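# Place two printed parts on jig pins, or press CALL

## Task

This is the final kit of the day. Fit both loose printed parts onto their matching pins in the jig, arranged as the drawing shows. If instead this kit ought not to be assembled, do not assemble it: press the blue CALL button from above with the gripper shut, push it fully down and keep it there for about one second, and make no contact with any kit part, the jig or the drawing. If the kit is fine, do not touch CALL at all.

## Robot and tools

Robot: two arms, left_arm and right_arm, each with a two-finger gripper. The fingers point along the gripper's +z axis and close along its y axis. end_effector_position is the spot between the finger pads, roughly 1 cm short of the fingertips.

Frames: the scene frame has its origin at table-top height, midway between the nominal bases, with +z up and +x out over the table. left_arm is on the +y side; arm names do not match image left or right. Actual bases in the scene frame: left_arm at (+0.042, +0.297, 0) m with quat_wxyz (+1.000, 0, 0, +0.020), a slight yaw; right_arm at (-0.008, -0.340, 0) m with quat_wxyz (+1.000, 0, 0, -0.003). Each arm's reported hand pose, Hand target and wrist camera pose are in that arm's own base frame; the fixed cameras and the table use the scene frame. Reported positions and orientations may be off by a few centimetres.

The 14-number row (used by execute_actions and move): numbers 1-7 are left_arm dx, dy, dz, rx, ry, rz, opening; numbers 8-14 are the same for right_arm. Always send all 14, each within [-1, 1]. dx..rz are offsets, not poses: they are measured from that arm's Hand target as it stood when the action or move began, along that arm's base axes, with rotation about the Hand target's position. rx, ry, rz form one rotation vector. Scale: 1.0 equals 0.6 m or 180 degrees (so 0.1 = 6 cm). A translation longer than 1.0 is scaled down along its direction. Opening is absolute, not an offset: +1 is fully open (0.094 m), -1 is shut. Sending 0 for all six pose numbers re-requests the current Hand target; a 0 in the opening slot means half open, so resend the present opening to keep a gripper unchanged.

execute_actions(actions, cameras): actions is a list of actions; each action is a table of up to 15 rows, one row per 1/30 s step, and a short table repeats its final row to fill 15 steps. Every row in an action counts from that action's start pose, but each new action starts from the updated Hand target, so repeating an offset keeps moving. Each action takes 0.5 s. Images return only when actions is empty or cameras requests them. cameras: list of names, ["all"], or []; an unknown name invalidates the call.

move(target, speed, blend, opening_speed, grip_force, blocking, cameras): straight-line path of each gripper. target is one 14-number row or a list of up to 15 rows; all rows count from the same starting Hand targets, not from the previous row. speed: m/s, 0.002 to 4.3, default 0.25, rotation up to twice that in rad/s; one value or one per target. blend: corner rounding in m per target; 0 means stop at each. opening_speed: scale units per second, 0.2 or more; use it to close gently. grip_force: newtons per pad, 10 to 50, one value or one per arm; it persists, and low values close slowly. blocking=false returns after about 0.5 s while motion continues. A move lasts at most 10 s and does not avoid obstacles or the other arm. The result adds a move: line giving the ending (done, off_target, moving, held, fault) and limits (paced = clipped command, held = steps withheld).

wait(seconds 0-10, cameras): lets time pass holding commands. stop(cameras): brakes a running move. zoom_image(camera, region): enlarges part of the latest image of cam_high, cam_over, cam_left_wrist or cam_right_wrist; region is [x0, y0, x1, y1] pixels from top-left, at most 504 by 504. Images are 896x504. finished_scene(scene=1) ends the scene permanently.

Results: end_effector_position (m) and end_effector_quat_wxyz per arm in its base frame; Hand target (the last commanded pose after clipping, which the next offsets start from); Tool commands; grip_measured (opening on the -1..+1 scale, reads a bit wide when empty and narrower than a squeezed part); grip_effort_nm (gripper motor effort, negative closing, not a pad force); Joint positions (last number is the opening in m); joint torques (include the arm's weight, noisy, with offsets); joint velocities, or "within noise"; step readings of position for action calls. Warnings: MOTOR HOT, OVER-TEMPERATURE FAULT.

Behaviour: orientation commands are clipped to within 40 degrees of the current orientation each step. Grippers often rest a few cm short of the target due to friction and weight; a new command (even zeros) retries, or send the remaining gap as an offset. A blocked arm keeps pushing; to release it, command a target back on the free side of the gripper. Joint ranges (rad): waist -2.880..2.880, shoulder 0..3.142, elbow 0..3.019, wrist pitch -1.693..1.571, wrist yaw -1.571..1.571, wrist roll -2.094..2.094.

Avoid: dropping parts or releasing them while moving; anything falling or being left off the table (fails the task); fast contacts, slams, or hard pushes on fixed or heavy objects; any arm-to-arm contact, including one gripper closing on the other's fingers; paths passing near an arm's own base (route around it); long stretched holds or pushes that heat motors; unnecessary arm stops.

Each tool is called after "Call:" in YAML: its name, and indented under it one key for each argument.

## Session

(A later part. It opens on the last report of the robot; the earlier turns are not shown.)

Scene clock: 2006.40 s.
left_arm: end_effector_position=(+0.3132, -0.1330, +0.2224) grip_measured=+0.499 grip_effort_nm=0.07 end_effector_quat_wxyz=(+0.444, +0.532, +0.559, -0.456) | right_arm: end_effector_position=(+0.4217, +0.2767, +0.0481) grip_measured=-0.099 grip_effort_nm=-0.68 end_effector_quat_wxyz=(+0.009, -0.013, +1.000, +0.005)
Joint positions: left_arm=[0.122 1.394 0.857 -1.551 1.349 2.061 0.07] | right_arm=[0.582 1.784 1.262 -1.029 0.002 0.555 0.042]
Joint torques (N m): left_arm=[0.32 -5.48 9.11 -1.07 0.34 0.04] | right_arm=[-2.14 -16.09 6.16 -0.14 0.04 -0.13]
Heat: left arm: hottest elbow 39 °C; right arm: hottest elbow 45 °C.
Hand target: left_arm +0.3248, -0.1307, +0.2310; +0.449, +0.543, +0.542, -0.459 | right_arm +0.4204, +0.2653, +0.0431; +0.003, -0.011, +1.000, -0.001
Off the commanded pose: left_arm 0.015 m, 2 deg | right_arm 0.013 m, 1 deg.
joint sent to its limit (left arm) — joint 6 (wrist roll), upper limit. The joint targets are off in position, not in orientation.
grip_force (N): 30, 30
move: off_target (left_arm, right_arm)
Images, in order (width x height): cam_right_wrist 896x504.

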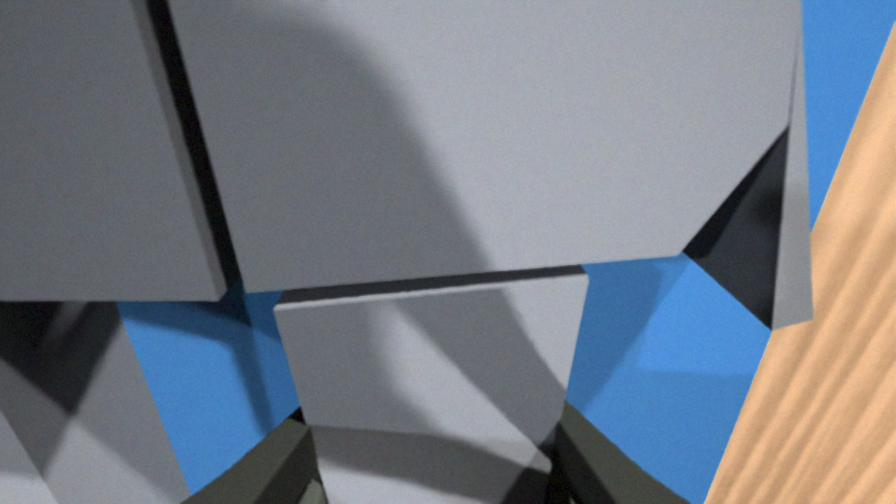

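Call:
move:
  target: [0,0,0,0,0,0,0.5, 0.002,0.002,-0.035,0,0.002,0,-0.35]
  speed: 0.05
  cameras: ["cam_left_wrist","cam_right_wrist"]

Call:
zoom_image:
  camera: "cam_left_wrist"
  region: [260, 220, 480, 350]

Scene clock: 2013.50 s.
left_arm: end_effector_position=(+0.3132, -0.1330, +0.2224) grip_measured=+0.499 grip_effort_nm=0.07 end_effector_quat_wxyz=(+0.444, +0.532, +0.559, -0.456) | right_arm: end_effector_position=(+0.4191, +0.2729, +0.0381) grip_measured=-0.099 grip_effort_nm=-0.68 end_effector_quat_wxyz=(+0.006, -0.012, +1.000, +0.005)
Joint positions: left_arm=[0.122 1.394 0.857 -1.551 1.349 2.061 0.07] | right_arm=[0.578 1.79 1.241 -1.006 -0.001 0.554 0.042]
Joint torques (N m): left_arm=[0.03 -4.07 9.13 -1.26 0.34 0.05] | right_arm=[-1.96 -13.57 6.68 0.51 0.08 -0.13]
Heat: left arm: hottest elbow 40 °C; right arm: hottest elbow 44 °C.
Hand target: left_arm +0.3248, -0.1307, +0.2310; +0.449, +0.543, +0.542, -0.459 | right_arm +0.4216, +0.2665, +0.0221; +0.000, -0.011, +1.000, -0.001
Off the commanded pose: left_arm 0.015 m, 2 deg | right_arm 0.017 m, 1 deg.
joint sent to its limit (left arm) — joint 6 (wrist roll), upper limit. The joint targets are off in position, not in orientation.
grip_force (N): 30, 30
move: off_target (left_arm, right_arm)
Images, in order (width x height): cam_left_wrist 896x504, cam_right_wrist 896x504.

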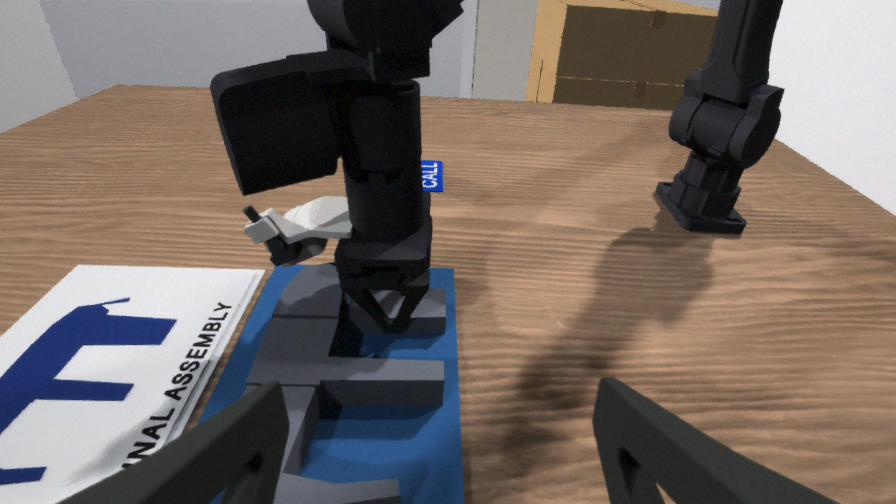

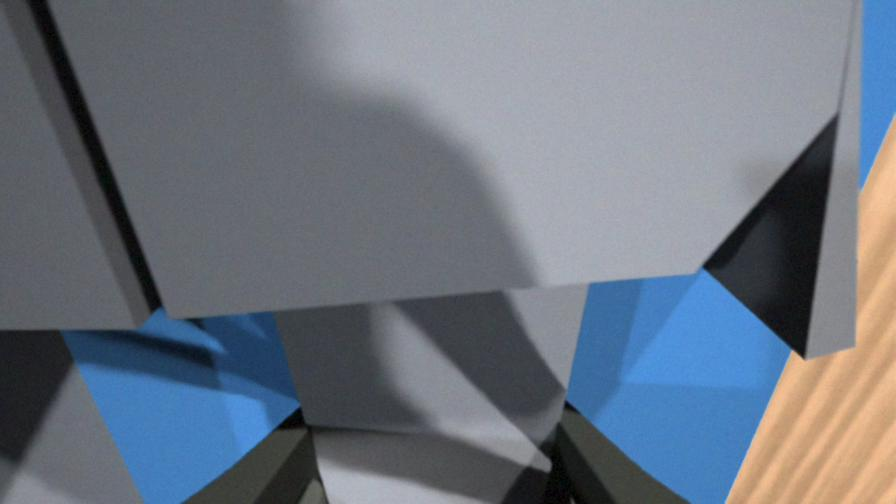

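Scaled by 2.291 from the camera's 896x504 image, which has a finer 1280x720 frame.

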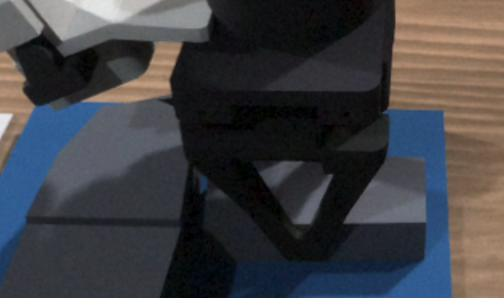

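Call:
move:
  target: [0,0,0,0,0,0,0.5, -0.004,0.01,0.02,0,0,0,-0.35]
  speed: 0.05

Call:
move:
  target: [0,0,0,0,0,0,0.5, 0,0,0,0,0,0,0.05]
  opening_speed: 0.2
  cameras: ["cam_left_wrist","cam_right_wrist"]

Call:
zoom_image:
  camera: "cam_left_wrist"
  region: [260, 220, 480, 350]

Scene clock: 2019.23 s.
left_arm: end_effector_position=(+0.3132, -0.1330, +0.2224) grip_measured=+0.499 grip_effort_nm=0.07 end_effector_quat_wxyz=(+0.444, +0.532, +0.559, -0.456) | right_arm: end_effector_position=(+0.4191, +0.2729, +0.0381) grip_measured=-0.099 grip_effort_nm=-0.69 end_effector_quat_wxyz=(+0.006, -0.012, +1.000, +0.005)
Joint positions: left_arm=[0.122 1.394 0.857 -1.551 1.349 2.061 0.07] | right_arm=[0.578 1.79 1.241 -1.006 -0.001 0.554 0.042]
Joint torques (N m): left_arm=[-0.73 -5.3 9.01 -1.24 0.34 0.06] | right_arm=[-1.03 -14.74 8.25 -0.47 0.1 -0.01]
Heat: left arm: hottest elbow 40 °C; right arm: hottest elbow 43 °C.
Hand target: left_arm +0.3248, -0.1307, +0.2310; +0.449, +0.543, +0.542, -0.459 | right_arm +0.4192, +0.2725, +0.0341; +0.000, -0.011, +1.000, -0.001
Off the commanded pose: left_arm 0.015 m, 2 deg | right_arm 0.004 m, 1 deg.
joint sent to its limit (left arm) — joint 6 (wrist roll), upper limit. The joint targets are off in position, not in orientation.
grip_force (N): 30, 30
move: off_target (left_arm)

Scene clock: 2021.80 s.
left_arm: end_effector_position=(+0.3132, -0.1330, +0.2224) grip_measured=+0.499 grip_effort_nm=0.08 end_effector_quat_wxyz=(+0.444, +0.532, +0.559, -0.456) | right_arm: end_effector_position=(+0.4180, +0.2721, +0.0373) grip_measured=+0.048 grip_effort_nm=0.07 end_effector_quat_wxyz=(+0.004, -0.012, +1.000, +0.003)
Joint positions: left_arm=[0.122 1.394 0.857 -1.551 1.349 2.061 0.07] | right_arm=[0.578 1.791 1.241 -1.011 -0.001 0.554 0.049]
Joint torques (N m): left_arm=[-0.62 -4.54 9.26 -1.16 0.33 0.11] | right_arm=[-1.14 -14.74 8.21 -0.35 0.09 -0.01]
Heat: left arm: hottest elbow 40 °C; right arm: hottest elbow 43 °C.
Hand target: left_arm +0.3248, -0.1307, +0.2310; +0.449, +0.543, +0.542, -0.459 | right_arm +0.4192, +0.2725, +0.0341; +0.000, -0.011, +1.000, -0.001
Off the commanded pose: left_arm 0.015 m, 2 deg | right_arm 0.003 m, 1 deg.
joint sent to its limit (left arm) — joint 6 (wrist roll), upper limit. The joint targets are off in position, not in orientation.
grip_force (N): 30, 30
move: off_target (left_arm)
Images, in order (width x height): cam_left_wrist 896x504, cam_right_wrist 896x504.

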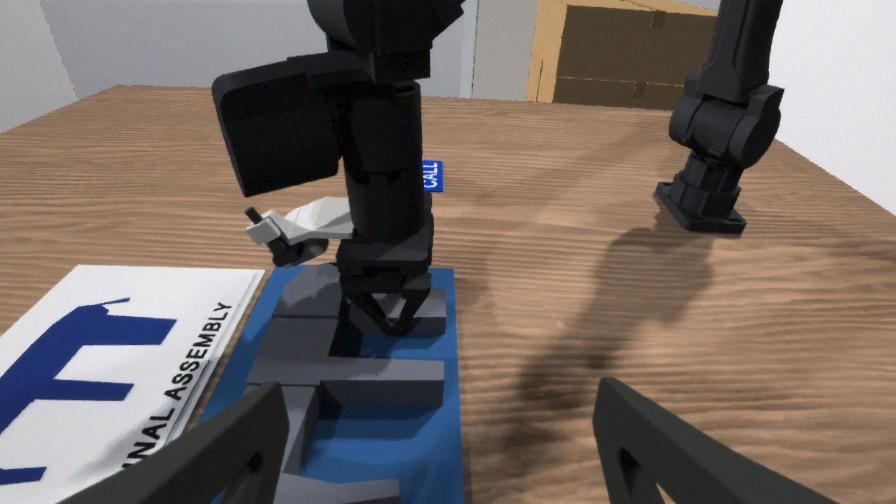

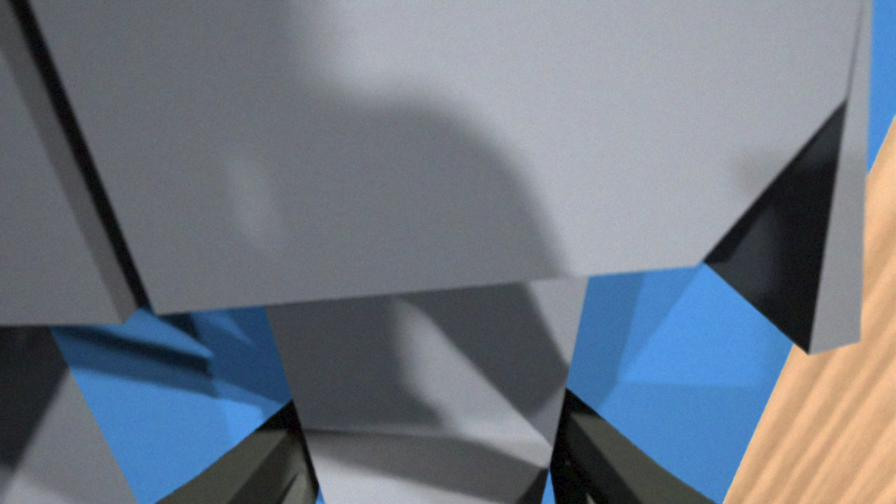

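Scaled by 2.291 from the camera's 896x504 image, which has a finer 1280x720 frame.

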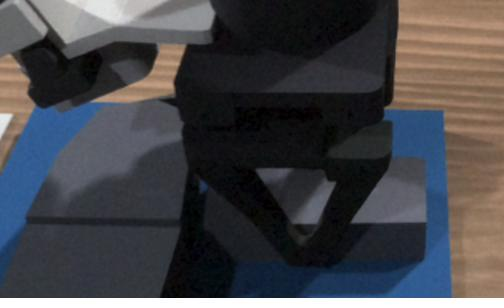

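Call:
move:
  target:
    - [0,0,0,0,0,0,0.5, 0,0,0,0,0,0,0.15]
    - [0,0,0,0,0,0,0.5, -0.005,0,0.2,0,0,0,0.15]
    - [0,0,0,0,0,0,0.5, -0.05,-0.35,0.2,0,0,0,0.15]
  speed: 0.12
  opening_speed: 0.4
  cameras: ["cam_over","cam_left_wrist"]

Call:
zoom_image:
  camera: "cam_left_wrist"
  region: [230, 220, 480, 420]

Call:
zoom_image:
  camera: "cam_over"
  region: [280, 220, 600, 440]

Scene clock: 2034.30 s.
left_arm: end_effector_position=(+0.3132, -0.1330, +0.2224) grip_measured=+0.499 grip_effort_nm=0.08 end_effector_quat_wxyz=(+0.444, +0.532, +0.559, -0.456) | right_arm: end_effector_position=(+0.3859, +0.0620, +0.1434) grip_measured=+0.149 grip_effort_nm=0.05 end_effector_quat_wxyz=(-0.024, -0.005, +1.000, -0.007)
Joint positions: left_arm=[0.122 1.394 0.857 -1.551 1.349 2.061 0.07] | right_arm=[0.164 1.445 1.115 -1.29 0.007 0.154 0.054]
Joint torques (N m): left_arm=[0.21 -5.07 9.09 -1.07 0.33 0.03] | right_arm=[-1.67 -13.51 7.95 0.43 0.1 -0.15]
Heat: left arm: hottest elbow 40 °C; right arm: hottest elbow 43 °C.
Hand target: left_arm +0.3248, -0.1307, +0.2310; +0.449, +0.543, +0.542, -0.459 | right_arm +0.3892, +0.0625, +0.1541; +0.000, -0.011, +1.000, -0.001
Off the commanded pose: left_arm 0.015 m, 2 deg | right_arm 0.011 m, 3 deg.
joint sent to its limit (left arm) — joint 6 (wrist roll), upper limit. The joint targets are off in position, not in orientation.
grip_force (N): 30, 30
move: off_target (left_arm, right_arm)
Images, in order (width x height): cam_over 896x504, cam_left_wrist 896x504.

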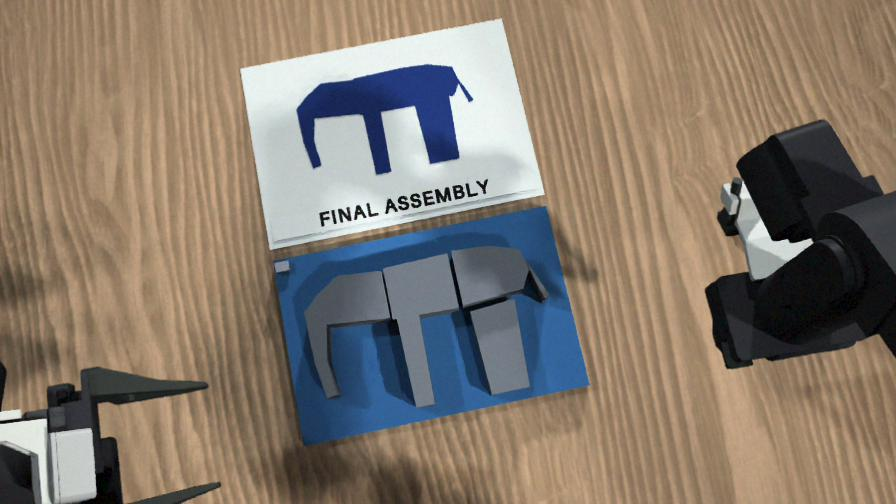

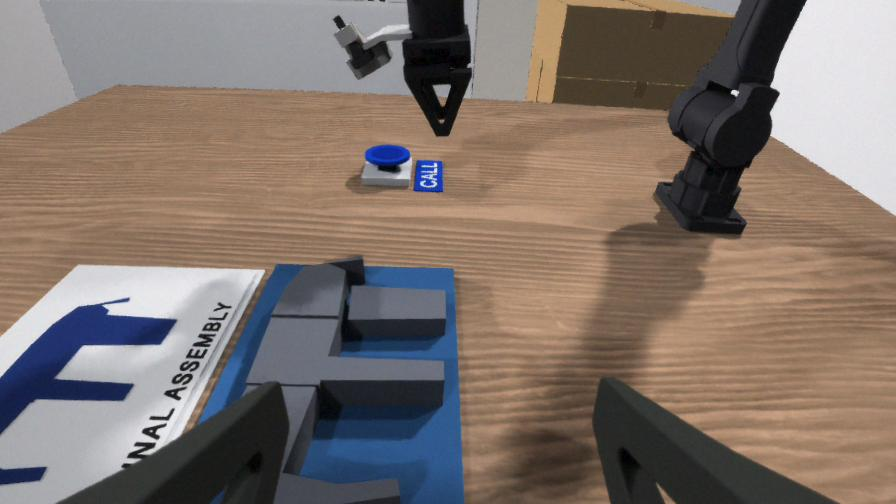

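Scaled by 2.016 from the camera's 896x504 image, which has a finer 1280x720 frame.

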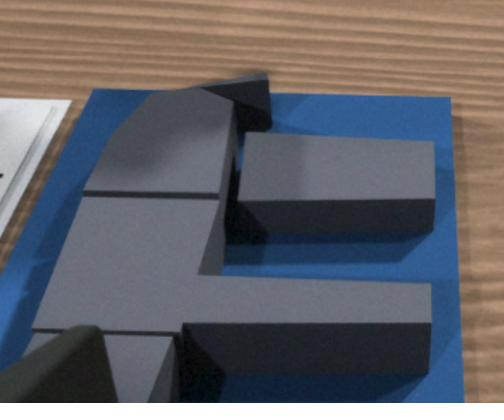

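Scaled by 1.575 from the camera's 896x504 image, which has a finer 1280x720 frame.

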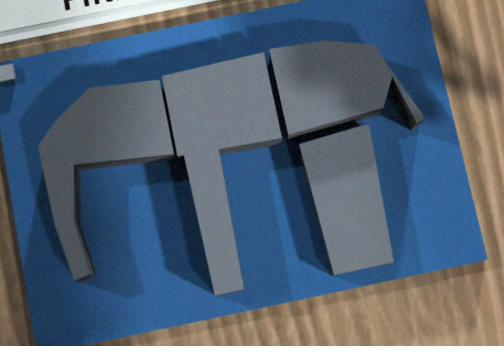

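Call:
zoom_image:
  camera: "cam_left_wrist"
  region: [330, 270, 460, 350]

Scaled by 3.877 from the camera's 896x504 image, which has a finer 1280x720 frame.

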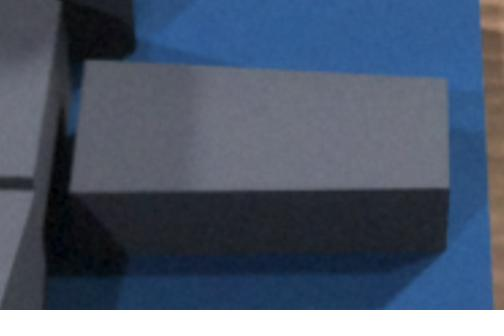

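Call:
finished_scene:

The scene is finished: the task was done.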